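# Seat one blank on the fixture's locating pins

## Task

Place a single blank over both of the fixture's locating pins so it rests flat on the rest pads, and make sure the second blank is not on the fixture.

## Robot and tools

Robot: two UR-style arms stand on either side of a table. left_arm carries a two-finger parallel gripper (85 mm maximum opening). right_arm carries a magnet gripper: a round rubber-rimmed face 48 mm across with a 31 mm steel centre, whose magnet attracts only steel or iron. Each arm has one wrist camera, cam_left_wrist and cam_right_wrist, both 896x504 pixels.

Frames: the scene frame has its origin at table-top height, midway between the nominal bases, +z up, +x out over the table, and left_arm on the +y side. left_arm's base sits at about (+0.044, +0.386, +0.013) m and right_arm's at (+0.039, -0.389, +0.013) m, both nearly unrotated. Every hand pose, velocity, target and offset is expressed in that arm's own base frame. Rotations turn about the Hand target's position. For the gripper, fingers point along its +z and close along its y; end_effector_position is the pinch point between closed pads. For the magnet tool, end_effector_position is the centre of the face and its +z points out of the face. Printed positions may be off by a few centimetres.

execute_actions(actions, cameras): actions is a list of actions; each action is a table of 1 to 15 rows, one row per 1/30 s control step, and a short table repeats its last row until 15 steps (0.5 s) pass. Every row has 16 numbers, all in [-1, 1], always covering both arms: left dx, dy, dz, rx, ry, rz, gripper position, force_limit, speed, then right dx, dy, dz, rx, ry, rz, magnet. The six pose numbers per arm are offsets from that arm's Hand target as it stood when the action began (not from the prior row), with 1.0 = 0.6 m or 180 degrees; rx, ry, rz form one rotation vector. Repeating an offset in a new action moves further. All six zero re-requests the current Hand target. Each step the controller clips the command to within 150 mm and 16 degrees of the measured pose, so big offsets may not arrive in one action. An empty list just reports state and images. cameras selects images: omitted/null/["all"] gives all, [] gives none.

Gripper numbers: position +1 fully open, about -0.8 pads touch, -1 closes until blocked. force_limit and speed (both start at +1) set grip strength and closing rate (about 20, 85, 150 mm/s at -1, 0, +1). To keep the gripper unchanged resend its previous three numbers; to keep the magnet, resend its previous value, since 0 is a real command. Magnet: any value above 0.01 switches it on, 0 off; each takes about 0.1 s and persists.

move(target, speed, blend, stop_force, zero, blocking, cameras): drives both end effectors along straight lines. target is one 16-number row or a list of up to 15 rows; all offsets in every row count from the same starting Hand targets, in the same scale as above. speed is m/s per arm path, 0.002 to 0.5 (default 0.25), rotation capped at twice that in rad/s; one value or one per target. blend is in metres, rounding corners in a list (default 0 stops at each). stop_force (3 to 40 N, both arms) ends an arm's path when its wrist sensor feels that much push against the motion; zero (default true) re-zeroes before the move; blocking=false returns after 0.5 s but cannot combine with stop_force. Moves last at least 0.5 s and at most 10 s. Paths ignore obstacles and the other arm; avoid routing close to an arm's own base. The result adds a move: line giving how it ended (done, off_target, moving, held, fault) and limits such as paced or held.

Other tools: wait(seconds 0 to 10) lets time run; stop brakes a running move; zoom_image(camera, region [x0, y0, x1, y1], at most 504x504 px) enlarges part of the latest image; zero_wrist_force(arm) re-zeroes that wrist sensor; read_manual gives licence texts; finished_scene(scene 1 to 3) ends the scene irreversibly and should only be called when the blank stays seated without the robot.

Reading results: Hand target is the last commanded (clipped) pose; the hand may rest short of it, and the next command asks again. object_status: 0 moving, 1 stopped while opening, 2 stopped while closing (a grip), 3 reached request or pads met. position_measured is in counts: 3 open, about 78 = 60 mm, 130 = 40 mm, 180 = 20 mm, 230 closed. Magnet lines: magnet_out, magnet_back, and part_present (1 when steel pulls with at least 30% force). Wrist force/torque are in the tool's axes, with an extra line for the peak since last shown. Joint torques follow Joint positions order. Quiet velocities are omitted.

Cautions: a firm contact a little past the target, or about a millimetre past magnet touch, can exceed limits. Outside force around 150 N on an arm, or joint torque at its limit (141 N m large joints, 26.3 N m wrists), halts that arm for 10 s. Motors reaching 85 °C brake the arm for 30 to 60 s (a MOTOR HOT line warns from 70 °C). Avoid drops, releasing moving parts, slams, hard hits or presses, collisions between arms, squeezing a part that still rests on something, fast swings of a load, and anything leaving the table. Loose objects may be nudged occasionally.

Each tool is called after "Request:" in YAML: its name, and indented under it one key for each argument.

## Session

Request:
execute_actions:
  actions: []

Scene clock: 0.00 s.
left_arm: end_effector_position=(+0.2958, +0.4978, +0.3319) position_measured=3 object_status=3 end_effector_quat_wxyz=(-0.106, +0.149, +0.983, -0.021) | right_arm: end_effector_position=(+0.4243, -0.0191, +0.3698) magnet_out=0 magnet_back=1 part_present=0 end_effector_quat_wxyz=(-0.446, +0.886, -0.026, +0.125)
Joint positions: left_arm=[0.739 -1.316 1.251 -1.336 -1.433 1.028] | right_arm=[-0.762 -1.764 1.874 -1.114 -0.744 -0.957]
Joint velocities: within noise
Joint torques (N m): no reading
Motor temperatures (°C): left_arm=[30 24 27 29 37 30] | right_arm=[34 31 29 43 31 38]
Wrist force (N): no reading
Wrist torque (N m): no reading
Wrist force, peak (N): no reading
Hand target: left_arm +0.2958, +0.4978, +0.3319; -0.106, +0.149, +0.983, -0.021 | right_arm +0.4243, -0.0191, +0.3698; -0.446, +0.886, -0.026, +0.125

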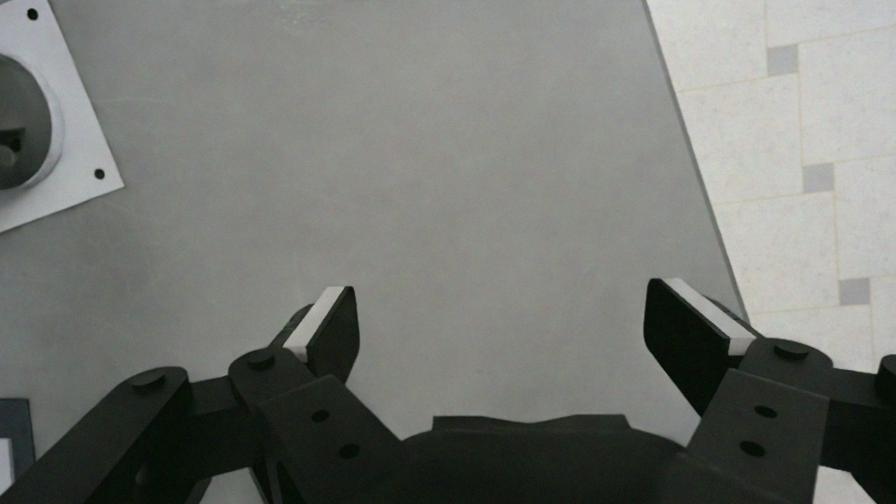

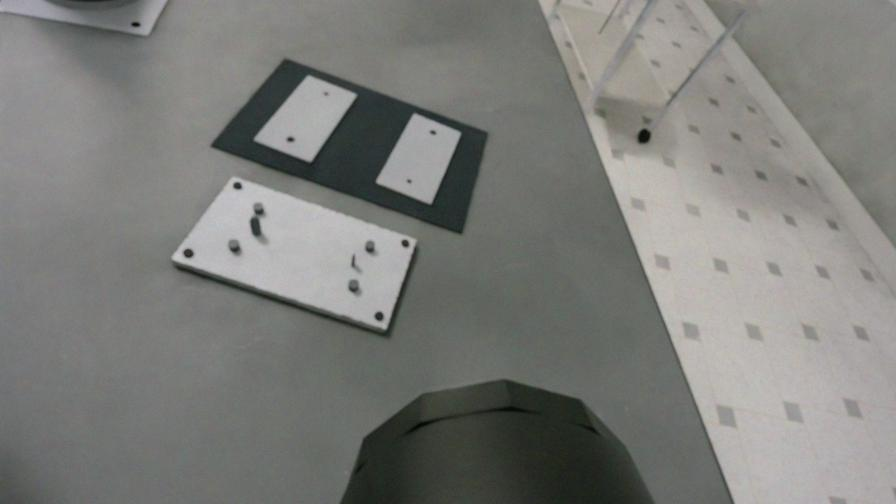

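Request:
zoom_image:
  camera: "cam_right_wrist"
  region: [160, 165, 430, 345]

Request:
zoom_image:
  camera: "cam_right_wrist"
  region: [205, 50, 500, 240]

Scaled by 1.867 from the camera's 896x504 image, which has a finer 1280x720 frame.

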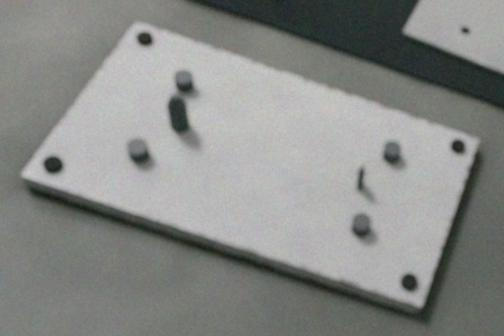

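Scaled by 1.708 from the camera's 896x504 image, which has a finer 1280x720 frame.

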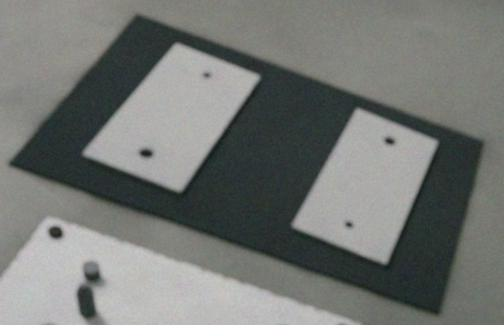

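Request:
move:
  target: [0,0,0,0,0,0,1,1,1, 0.1990,0.78183,-0.41633,-0.27292,0.14303,-0.10563,0]
  speed: 0.45
  cameras: ["cam_right_wrist"]

Request:
zoom_image:
  camera: "cam_right_wrist"
  region: [406, 42, 526, 162]

Request:
zoom_image:
  camera: "cam_right_wrist"
  region: [391, 300, 511, 420]

Scene clock: 5.40 s.
left_arm: end_effector_position=(+0.2958, +0.4978, +0.3319) position_measured=3 object_status=3 end_effector_quat_wxyz=(-0.106, +0.149, +0.983, -0.021) | right_arm: end_effector_position=(+0.5437, +0.4500, +0.1200) magnet_out=0 magnet_back=1 part_present=0 end_effector_quat_wxyz=(+0.000, +0.978, -0.208, +0.000)
Joint positions: left_arm=[0.739 -1.316 1.251 -1.336 -1.433 1.028] | right_arm=[0.501 -0.943 1.445 -2.072 -1.571 0.921]
Joint torques (N m): left_arm=[-1.96 -38.22 -25.35 -2.22 0.84 -0.05] | right_arm=[8.04 -39.53 -32.25 -1.12 -1.18 1.86]
Wrist force (N): left_arm=[-0.1 0.0 0.1] | right_arm=[0.0 -0.8 -0.6]
Wrist torque (N m): left_arm=[0.00 0.02 0.00] | right_arm=[0.04 -0.11 -0.24]
Wrist force, peak (N): left_arm=[-0.2 -0.2 0.2] | right_arm=[-0.3 -2.9 0.5]
Hand target: left_arm +0.2958, +0.4978, +0.3319; -0.106, +0.149, +0.983, -0.021 | right_arm +0.5437, +0.4500, +0.1200; +0.000, +0.978, -0.208, +0.000
Off the commanded pose: left_arm 0.000 m, 0 deg | right_arm 0.000 m, 0 deg.
move: done; limits=paced
Images, in order: cam_right_wrist.

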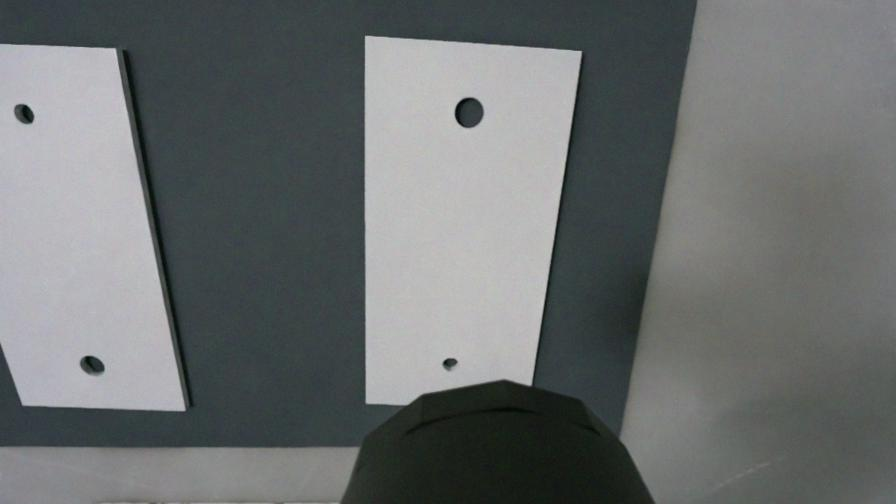

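Scaled by 4.200 from the camera's 896x504 image, which has a finer 1280x720 frame.

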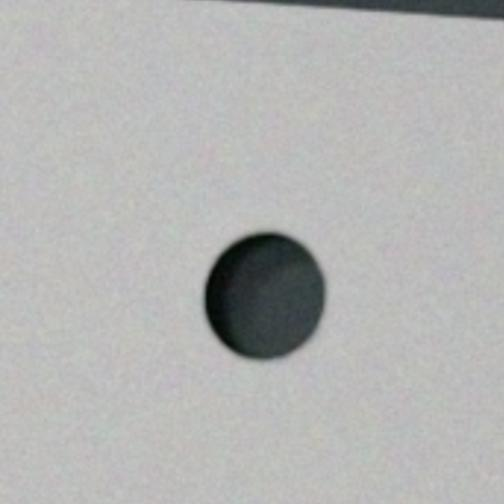

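Scaled by 4.200 from the camera's 896x504 image, which has a finer 1280x720 frame.

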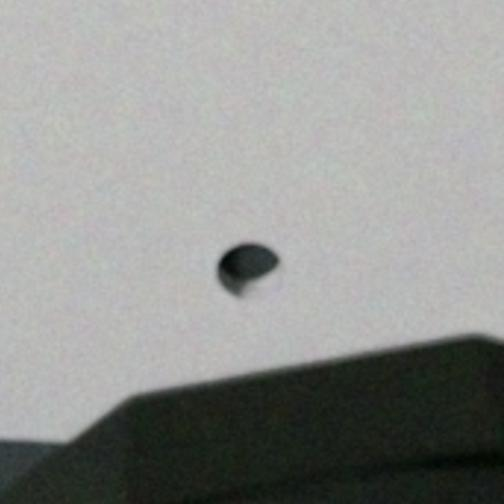

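Request:
move:
  target:
    - [0,0,0,0,0,0,1,1,1, -0.001155,-0.00454,-0.18333,0,0,-0.001667,0]
    - [0,0,0,0,0,0,1,1,1, -0.001155,-0.00454,-0.2075,0,0,-0.001667,0]
  speed: [0.2,0.06]
  blend: [0.006,0]
  cameras: []

Request:
move:
  target: [0,0,0,0,0,0,1,1,1, 0,0,-0.013,0,0,0,0]
  speed: 0.004
  stop_force: 3
  cameras: []

Scene clock: 7.13 s.
Wrist force, peak (N): left_arm=[-0.1 -0.1 0.3] | right_arm=[0.0 -0.8 -2.2]
Off the commanded pose: left_arm 0.000 m, 0 deg | right_arm 0.000 m, 0 deg.
move: done

Scene clock: 8.90 s.
left_arm: end_effector_position=(+0.2958, +0.4978, +0.3319) position_measured=3 object_status=3 end_effector_quat_wxyz=(-0.106, +0.149, +0.983, -0.021) | right_arm: end_effector_position=(+0.5431, +0.4473, -0.0062) magnet_out=0 magnet_back=1 part_present=0 end_effector_quat_wxyz=(+0.000, +0.978, -0.211, +0.000)
Joint positions: left_arm=[0.739 -1.316 1.251 -1.336 -1.433 1.028] | right_arm=[0.498 -0.773 1.523 -2.32 -1.571 0.923]
Joint torques (N m): left_arm=[-2.51 -38.41 -24.68 -2.02 1.45 0.16] | right_arm=[3.51 -56.21 -26.36 -0.87 1.16 1.57]
Wrist force (N): left_arm=[0.1 -0.1 0.0] | right_arm=[-0.3 -1.4 -3.4]
Wrist torque (N m): left_arm=[-0.01 0.00 0.00] | right_arm=[0.06 -0.06 -0.24]
Wrist force, peak (N): left_arm=[-0.2 0.0 0.3] | right_arm=[-2.9 4.0 -11.8]
Hand target: left_arm +0.2958, +0.4978, +0.3319; -0.106, +0.149, +0.983, -0.021 | right_arm +0.5431, +0.4473, -0.0062; +0.000, +0.978, -0.211, +0.000 (not the last commanded pose)
Off the commanded pose: left_arm 0.000 m, 0 deg | right_arm 0.006 m, 0 deg.
move: contact (right_arm)

Request:
move:
  target:
    - [0,0,0,0,0,0,1,1,1, 0,0,0,0,0,0,1]
    - [0,0,0,0,0,0,1,1,1, 0,0,0.1437,0,0,0,1]
    - [0,0,0,0,0,0,1,1,1, -0.26467,-0.29017,0.117,0,0,0.51667,1]
    - [0,0,0,0,0,0,1,1,1, -0.26467,-0.29017,0.07217,0,0,0.51667,1]
  speed: [0.1,0.15,0.5,0.08]
  blend: [0,0.04,0.01,0]
  cameras: ["cam_right_wrist"]

Request:
zoom_image:
  camera: "cam_right_wrist"
  region: [475, 75, 595, 195]

Request:
zoom_image:
  camera: "cam_right_wrist"
  region: [120, 0, 240, 80]

Request:
zoom_image:
  camera: "cam_right_wrist"
  region: [180, 424, 300, 504]

Scene clock: 13.47 s.
left_arm: end_effector_position=(+0.2958, +0.4978, +0.3319) position_measured=3 object_status=3 end_effector_quat_wxyz=(-0.106, +0.149, +0.983, -0.021) | right_arm: end_effector_position=(+0.3843, +0.2732, +0.0372) magnet_out=1 magnet_back=0 part_present=1 end_effector_quat_wxyz=(+0.000, +0.826, +0.564, +0.000)
Joint positions: left_arm=[0.739 -1.316 1.251 -1.336 -1.433 1.028] | right_arm=[0.332 -1.238 2.232 -2.565 -1.571 -0.867]
Joint torques (N m): left_arm=[-4.97 -39.68 -25.81 -1.71 1.51 0.17] | right_arm=[-8.66 -23.56 -7.25 -5.12 1.38 -2.02]
Wrist force (N): left_arm=[0.0 -0.1 0.0] | right_arm=[0.0 -1.1 3.4]
Wrist torque (N m): left_arm=[-0.01 0.01 0.00] | right_arm=[0.03 -0.09 -0.19]
Wrist force, peak (N): left_arm=[-0.1 -0.3 0.3] | right_arm=[0.2 -1.5 -4.6]
Hand target: left_arm +0.2958, +0.4978, +0.3319; -0.106, +0.149, +0.983, -0.021 | right_arm +0.3843, +0.2732, +0.0371; +0.000, +0.826, +0.564, +0.000
Off the commanded pose: left_arm 0.000 m, 0 deg | right_arm 0.000 m, 0 deg.
move: done
Images, in order: cam_right_wrist.

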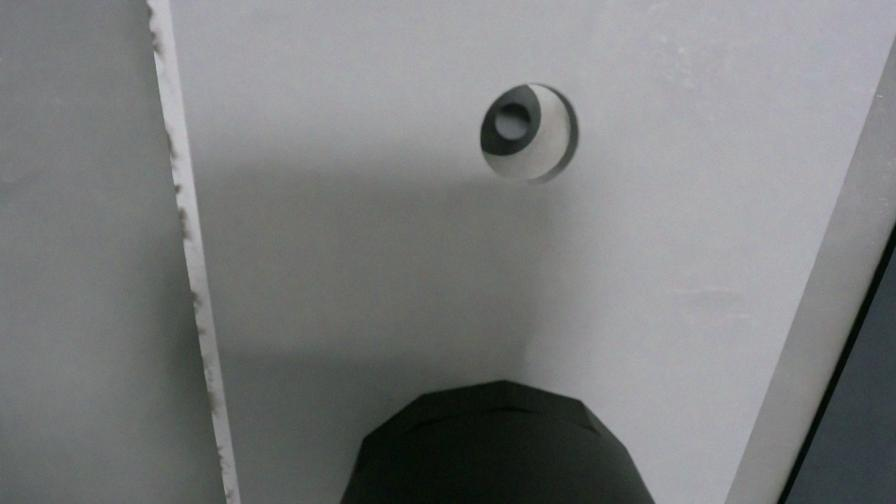

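Scaled by 4.200 from the camera's 896x504 image, which has a finer 1280x720 frame.

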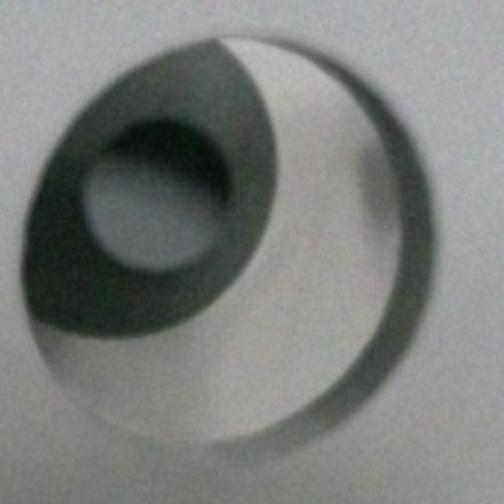

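Scaled by 4.200 from the camera's 896x504 image, which has a finer 1280x720 frame.

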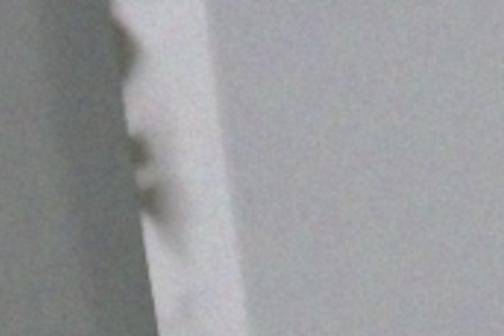

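Scaled by 4.200 from the camera's 896x504 image, which has a finer 1280x720 frame.

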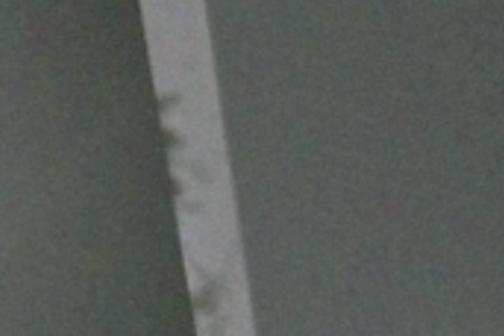

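Request:
zoom_image:
  camera: "cam_right_wrist"
  region: [796, 30, 896, 130]

Request:
zoom_image:
  camera: "cam_right_wrist"
  region: [705, 404, 805, 504]

Request:
zoom_image:
  camera: "cam_right_wrist"
  region: [485, 95, 545, 155]

Scaled by 5.040 from the camera's 896x504 image, which has a finer 1280x720 frame.

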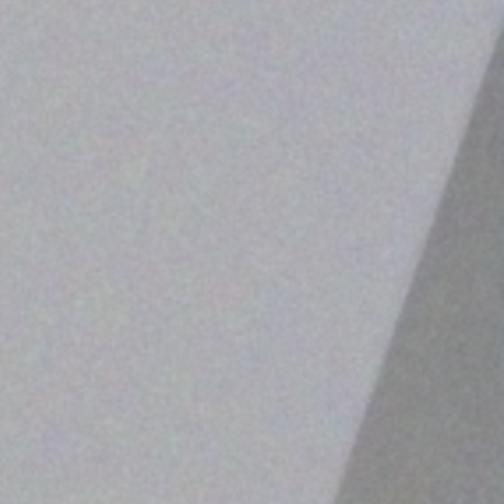

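Scaled by 5.040 from the camera's 896x504 image, which has a finer 1280x720 frame.

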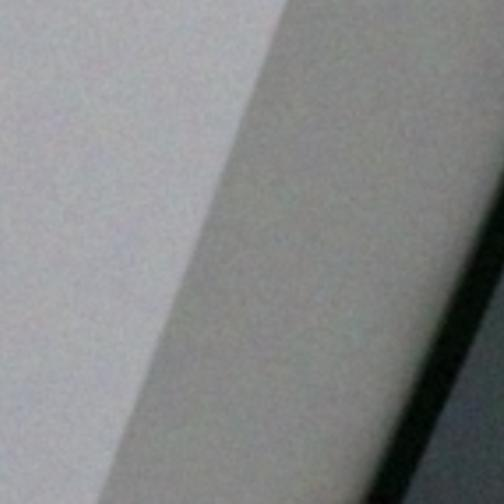

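Scaled by 8.400 from the camera's 896x504 image, which has a finer 1280x720 frame.

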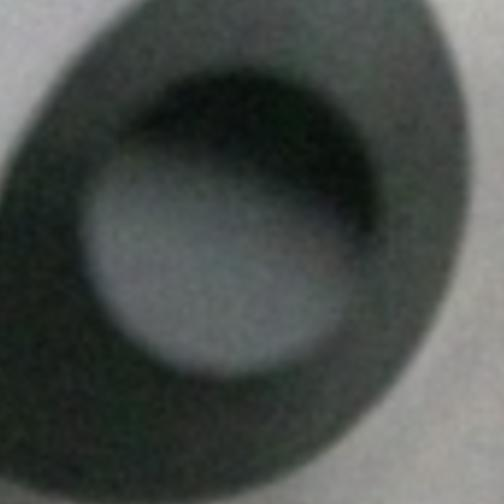

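Request:
move:
  target: [0,0,0,0,0,0,1,1,1, -0.00272,-0.000782,-0.01117,0,0,-0.000444,1]
  speed: 0.03
  cameras: ["cam_right_wrist"]

Request:
zoom_image:
  camera: "cam_right_wrist"
  region: [474, 78, 586, 190]

Request:
zoom_image:
  camera: "cam_right_wrist"
  region: [495, 95, 565, 165]

Request:
zoom_image:
  camera: "cam_right_wrist"
  region: [100, 0, 200, 80]

Request:
zoom_image:
  camera: "cam_right_wrist"
  region: [170, 424, 270, 504]

Scene clock: 15.93 s.
left_arm: end_effector_position=(+0.2958, +0.4978, +0.3319) position_measured=3 object_status=3 end_effector_quat_wxyz=(-0.106, +0.149, +0.983, -0.021) | right_arm: end_effector_position=(+0.3827, +0.2727, +0.0305) magnet_out=1 magnet_back=0 part_present=1 end_effector_quat_wxyz=(+0.000, +0.826, +0.563, +0.000)
Joint positions: left_arm=[0.739 -1.316 1.251 -1.336 -1.433 1.028] | right_arm=[0.332 -1.224 2.24 -2.588 -1.571 -0.865]
Joint torques (N m): left_arm=[-6.13 -38.6 -24.8 -1.6 1.34 0.13] | right_arm=[6.98 -22.94 -5.93 -5.03 1.18 1.53]
Wrist force (N): left_arm=[-0.2 0.0 0.0] | right_arm=[-0.1 -1.3 3.1]
Wrist torque (N m): left_arm=[0.00 0.03 0.00] | right_arm=[0.03 -0.07 -0.20]
Wrist force, peak (N): left_arm=[-0.1 0.0 0.4] | right_arm=[0.0 -1.5 3.6]
Hand target: left_arm +0.2958, +0.4978, +0.3319; -0.106, +0.149, +0.983, -0.021 | right_arm +0.3827, +0.2727, +0.0304; +0.000, +0.826, +0.563, +0.000
Off the commanded pose: left_arm 0.000 m, 0 deg | right_arm 0.000 m, 0 deg.
move: done
Images, in order: cam_right_wrist.

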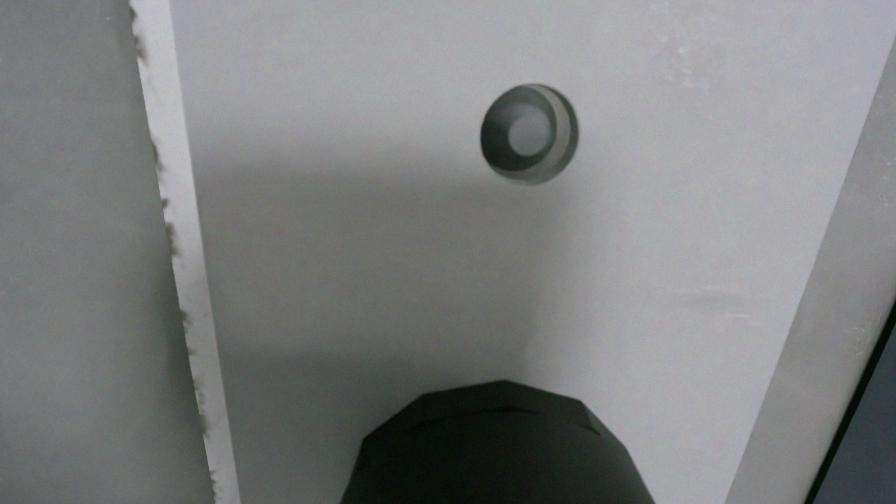

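Scaled by 4.500 from the camera's 896x504 image, which has a finer 1280x720 frame.

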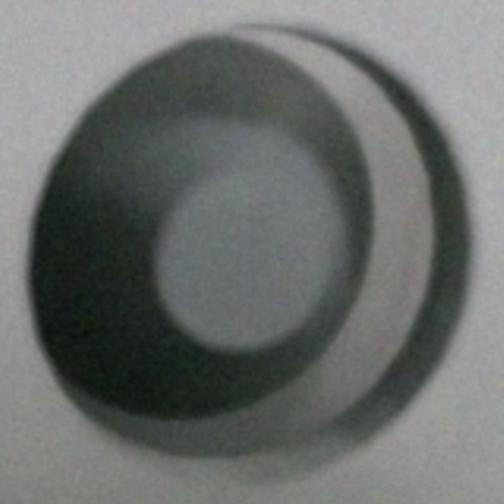

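Scaled by 7.200 from the camera's 896x504 image, which has a finer 1280x720 frame.

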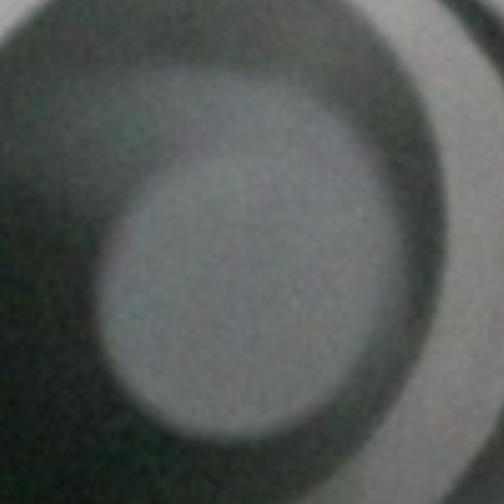

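Scaled by 5.040 from the camera's 896x504 image, which has a finer 1280x720 frame.

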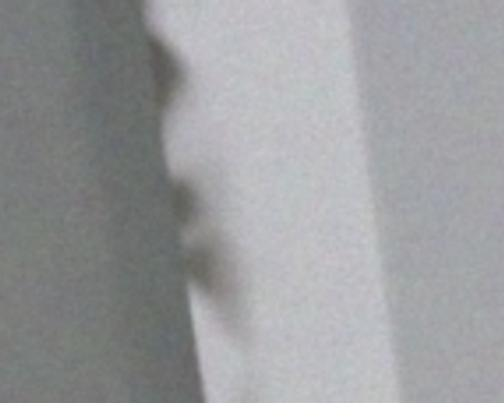

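Scaled by 5.040 from the camera's 896x504 image, which has a finer 1280x720 frame.

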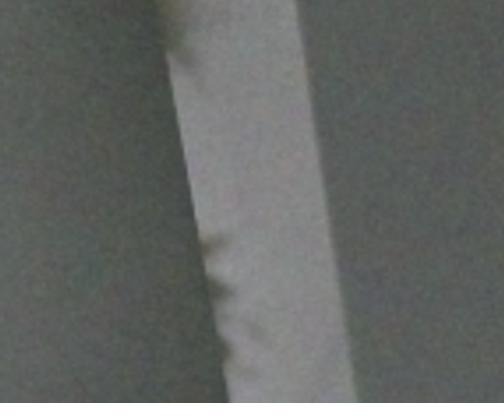

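Request:
move:
  target:
    - [0,0,0,0,0,0,1,1,1, -0.000202,0.000079,-0.002,0,0,0,1]
    - [0,0,0,0,0,0,1,1,1, -0.000202,0.000079,-0.02317,0,0,0,1]
  speed: [0.012,0.012]
  blend: [0.0004,0]
  stop_force: 4
  cameras: ["cam_right_wrist"]

Scene clock: 18.60 s.
left_arm: end_effector_position=(+0.2958, +0.4978, +0.3319) position_measured=3 object_status=3 end_effector_quat_wxyz=(-0.106, +0.149, +0.983, -0.021) | right_arm: end_effector_position=(+0.3826, +0.2728, +0.0198) magnet_out=1 magnet_back=0 part_present=1 end_effector_quat_wxyz=(+0.000, +0.826, +0.563, +0.000)
Joint positions: left_arm=[0.739 -1.316 1.251 -1.336 -1.433 1.028] | right_arm=[0.332 -1.196 2.246 -2.62 -1.571 -0.865]
Joint torques (N m): left_arm=[-7.6 -39.05 -25.43 -1.36 1.45 0.41] | right_arm=[4.17 -39.46 -20.53 -0.69 -0.86 1.78]
Wrist force (N): left_arm=[0.0 0.1 -0.1] | right_arm=[4.7 5.5 6.4]
Wrist torque (N m): left_arm=[0.01 0.01 0.00] | right_arm=[-0.12 -0.06 -0.49]
Wrist force, peak (N): left_arm=[-0.2 0.0 -0.3] | right_arm=[7.1 8.2 8.3]
Hand target: left_arm +0.2958, +0.4978, +0.3319; -0.106, +0.149, +0.983, -0.021 | right_arm +0.3826, +0.2728, +0.0198; +0.000, +0.826, +0.563, +0.000 (not the last commanded pose)
Off the commanded pose: left_arm 0.000 m, 0 deg | right_arm 0.003 m, 0 deg.
move: contact (right_arm); path passed 1 of 2 targets
Images, in order: cam_right_wrist.

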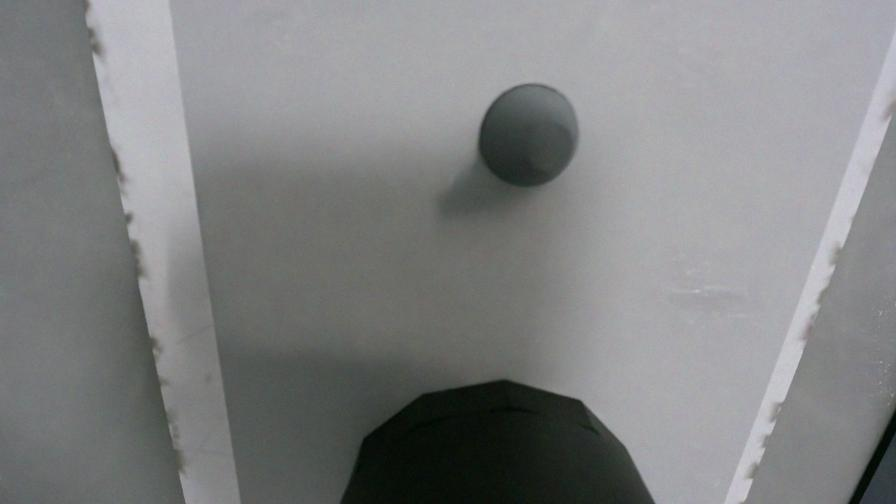

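Request:
move:
  target: [0,0,0,0,0,0,1,1,1, 0.000614,0.000198,0.0025,0,0,0.001333,1]
  speed: 0.012
  cameras: []

Request:
move:
  target: [0,0,0,0,0,0,1,1,1, 0,0,-0.008,0,0,0,1]
  speed: 0.01
  stop_force: 4
  cameras: ["cam_right_wrist"]

Scene clock: 20.50 s.
Wrist force, peak (N): left_arm=[0.0 0.1 0.4] | right_arm=[4.3 5.2 7.7]
Off the commanded pose: left_arm 0.000 m, 0 deg | right_arm 0.000 m, 0 deg.
move: done

Scene clock: 21.87 s.
left_arm: end_effector_position=(+0.2958, +0.4978, +0.3319) position_measured=3 object_status=3 end_effector_quat_wxyz=(-0.106, +0.149, +0.983, -0.021) | right_arm: end_effector_position=(+0.3829, +0.2729, +0.0165) magnet_out=1 magnet_back=0 part_present=1 end_effector_quat_wxyz=(+0.000, +0.825, +0.565, +0.000)
Joint positions: left_arm=[0.739 -1.316 1.251 -1.336 -1.433 1.028] | right_arm=[0.332 -1.187 2.246 -2.63 -1.571 -0.869]
Joint torques (N m): left_arm=[-8.93 -39.84 -25.34 -1.21 1.49 0.07] | right_arm=[-7.36 -23.32 -7.44 -5.02 0.84 -1.55]
Wrist force (N): left_arm=[0.0 0.0 0.0] | right_arm=[-0.6 -2.8 3.0]
Wrist torque (N m): left_arm=[-0.01 0.01 0.00] | right_arm=[0.08 -0.06 -0.23]
Wrist force, peak (N): left_arm=[-0.3 -0.1 -0.1] | right_arm=[-2.9 -8.5 0.1]
Hand target: left_arm +0.2958, +0.4978, +0.3319; -0.106, +0.149, +0.983, -0.021 | right_arm +0.3830, +0.2729, +0.0165; +0.000, +0.825, +0.565, +0.000
Off the commanded pose: left_arm 0.000 m, 0 deg | right_arm 0.000 m, 0 deg.
move: done
Images, in order: cam_right_wrist.

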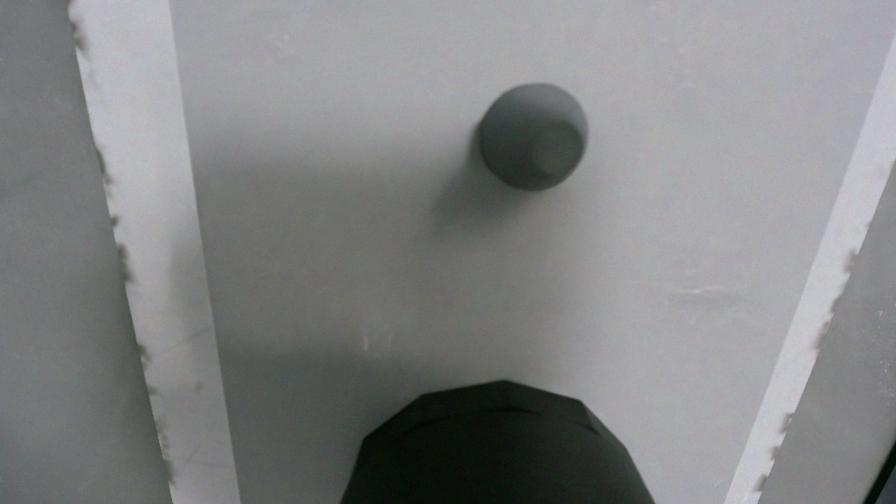

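Request:
move:
  target: [0,0,0,0,0,0,1,1,1, -0.000124,0.00005,-0.0075,0,0,0,1]
  speed: 0.004
  stop_force: 3
  cameras: ["cam_right_wrist"]

Scene clock: 23.90 s.
left_arm: end_effector_position=(+0.2958, +0.4978, +0.3319) position_measured=3 object_status=3 end_effector_quat_wxyz=(-0.106, +0.149, +0.983, -0.021) | right_arm: end_effector_position=(+0.3829, +0.2729, +0.0133) magnet_out=1 magnet_back=0 part_present=1 end_effector_quat_wxyz=(+0.000, +0.825, +0.565, +0.000)
Joint positions: left_arm=[0.739 -1.316 1.251 -1.336 -1.433 1.028] | right_arm=[0.332 -1.178 2.247 -2.639 -1.571 -0.869]
Joint torques (N m): left_arm=[-9.76 -39.74 -26 -1.21 1.4 0.08] | right_arm=[1.89 -38.9 -22.09 -1.36 1.15 -0.63]
Wrist force (N): left_arm=[0.0 0.0 0.0] | right_arm=[0.2 -1.1 2.4]
Wrist torque (N m): left_arm=[0.00 0.01 0.00] | right_arm=[-0.03 -0.04 -0.23]
Wrist force, peak (N): left_arm=[-0.1 -0.3 -0.1] | right_arm=[-5.6 -7.5 -12.7]
Hand target: left_arm +0.2958, +0.4978, +0.3319; -0.106, +0.149, +0.983, -0.021 | right_arm +0.3829, +0.2729, +0.0133; +0.000, +0.825, +0.565, +0.000 (not the last commanded pose)
Off the commanded pose: left_arm 0.000 m, 0 deg | right_arm 0.001 m, 0 deg.
move: contact (right_arm)
Images, in order: cam_right_wrist.

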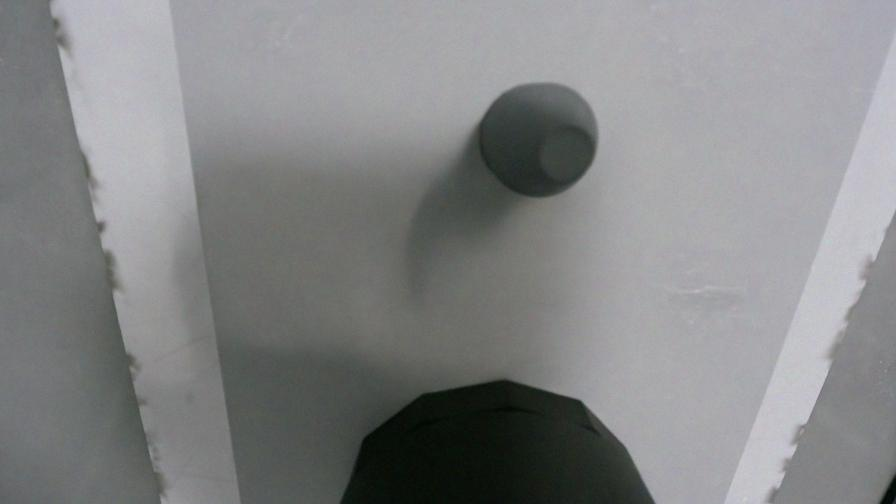

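Request:
execute_actions:
  actions:
    - [[0,0,0,0,0,0,1,1,1,0,0,0,0,0,0,0]]
  cameras: []

Request:
move:
  target: [0,0,0,0,0,0,1,1,1, 0,0,0.2,0,0,0,0]
  speed: 0.2
  cameras: ["cam_right_wrist"]

Request:
zoom_image:
  camera: "cam_right_wrist"
  region: [290, 0, 650, 410]

Scene clock: 26.40 s.
Wrist force, peak (N): left_arm=[0.1 0.0 0.4] | right_arm=[-2.3 -4.7 -6.4]
Off the commanded pose: left_arm 0.000 m, 0 deg | right_arm 0.000 m, 0 deg.

Scene clock: 27.73 s.
left_arm: end_effector_position=(+0.2958, +0.4978, +0.3319) position_measured=3 object_status=3 end_effector_quat_wxyz=(-0.106, +0.149, +0.983, -0.021) | right_arm: end_effector_position=(+0.3829, +0.2729, +0.1333) magnet_out=0 magnet_back=1 part_present=0 end_effector_quat_wxyz=(+0.000, +0.825, +0.565, +0.000)
Joint positions: left_arm=[0.739 -1.316 1.251 -1.336 -1.433 1.028] | right_arm=[0.332 -1.449 2.15 -2.272 -1.571 -0.869]
Joint torques (N m): left_arm=[-8.95 -39.96 -24.82 -1.25 1.43 0.2] | right_arm=[-7.72 -33.54 -29.45 -0.98 -1.27 -2.11]
Wrist force (N): left_arm=[0.0 -0.1 0.1] | right_arm=[-0.2 -1.2 -1.0]
Wrist torque (N m): left_arm=[-0.01 0.00 0.00] | right_arm=[0.01 -0.07 -0.21]
Wrist force, peak (N): left_arm=[-0.1 0.1 0.3] | right_arm=[-0.6 -1.9 -2.1]
Hand target: left_arm +0.2958, +0.4978, +0.3319; -0.106, +0.149, +0.983, -0.021 | right_arm +0.3829, +0.2729, +0.1333; +0.000, +0.825, +0.565, +0.000
Off the commanded pose: left_arm 0.000 m, 0 deg | right_arm 0.000 m, 0 deg.
move: done
Images, in order: cam_right_wrist.

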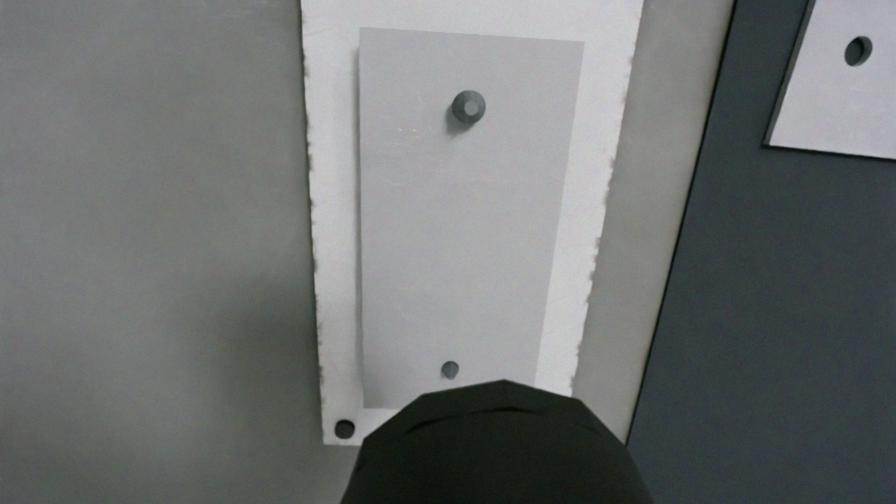

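Scaled by 1.229 from the camera's 896x504 image, which has a finer 1280x720 frame.

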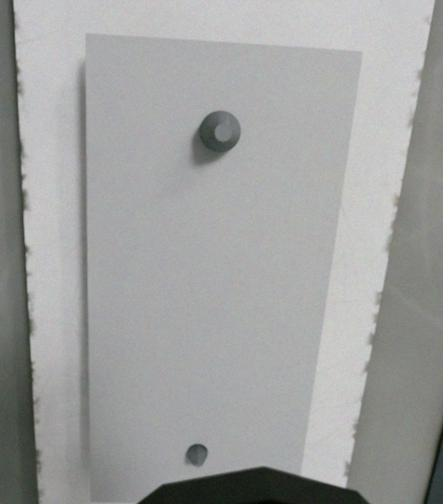

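Request:
finished_scene:
  scene: 3

The scene is finished: the task was done.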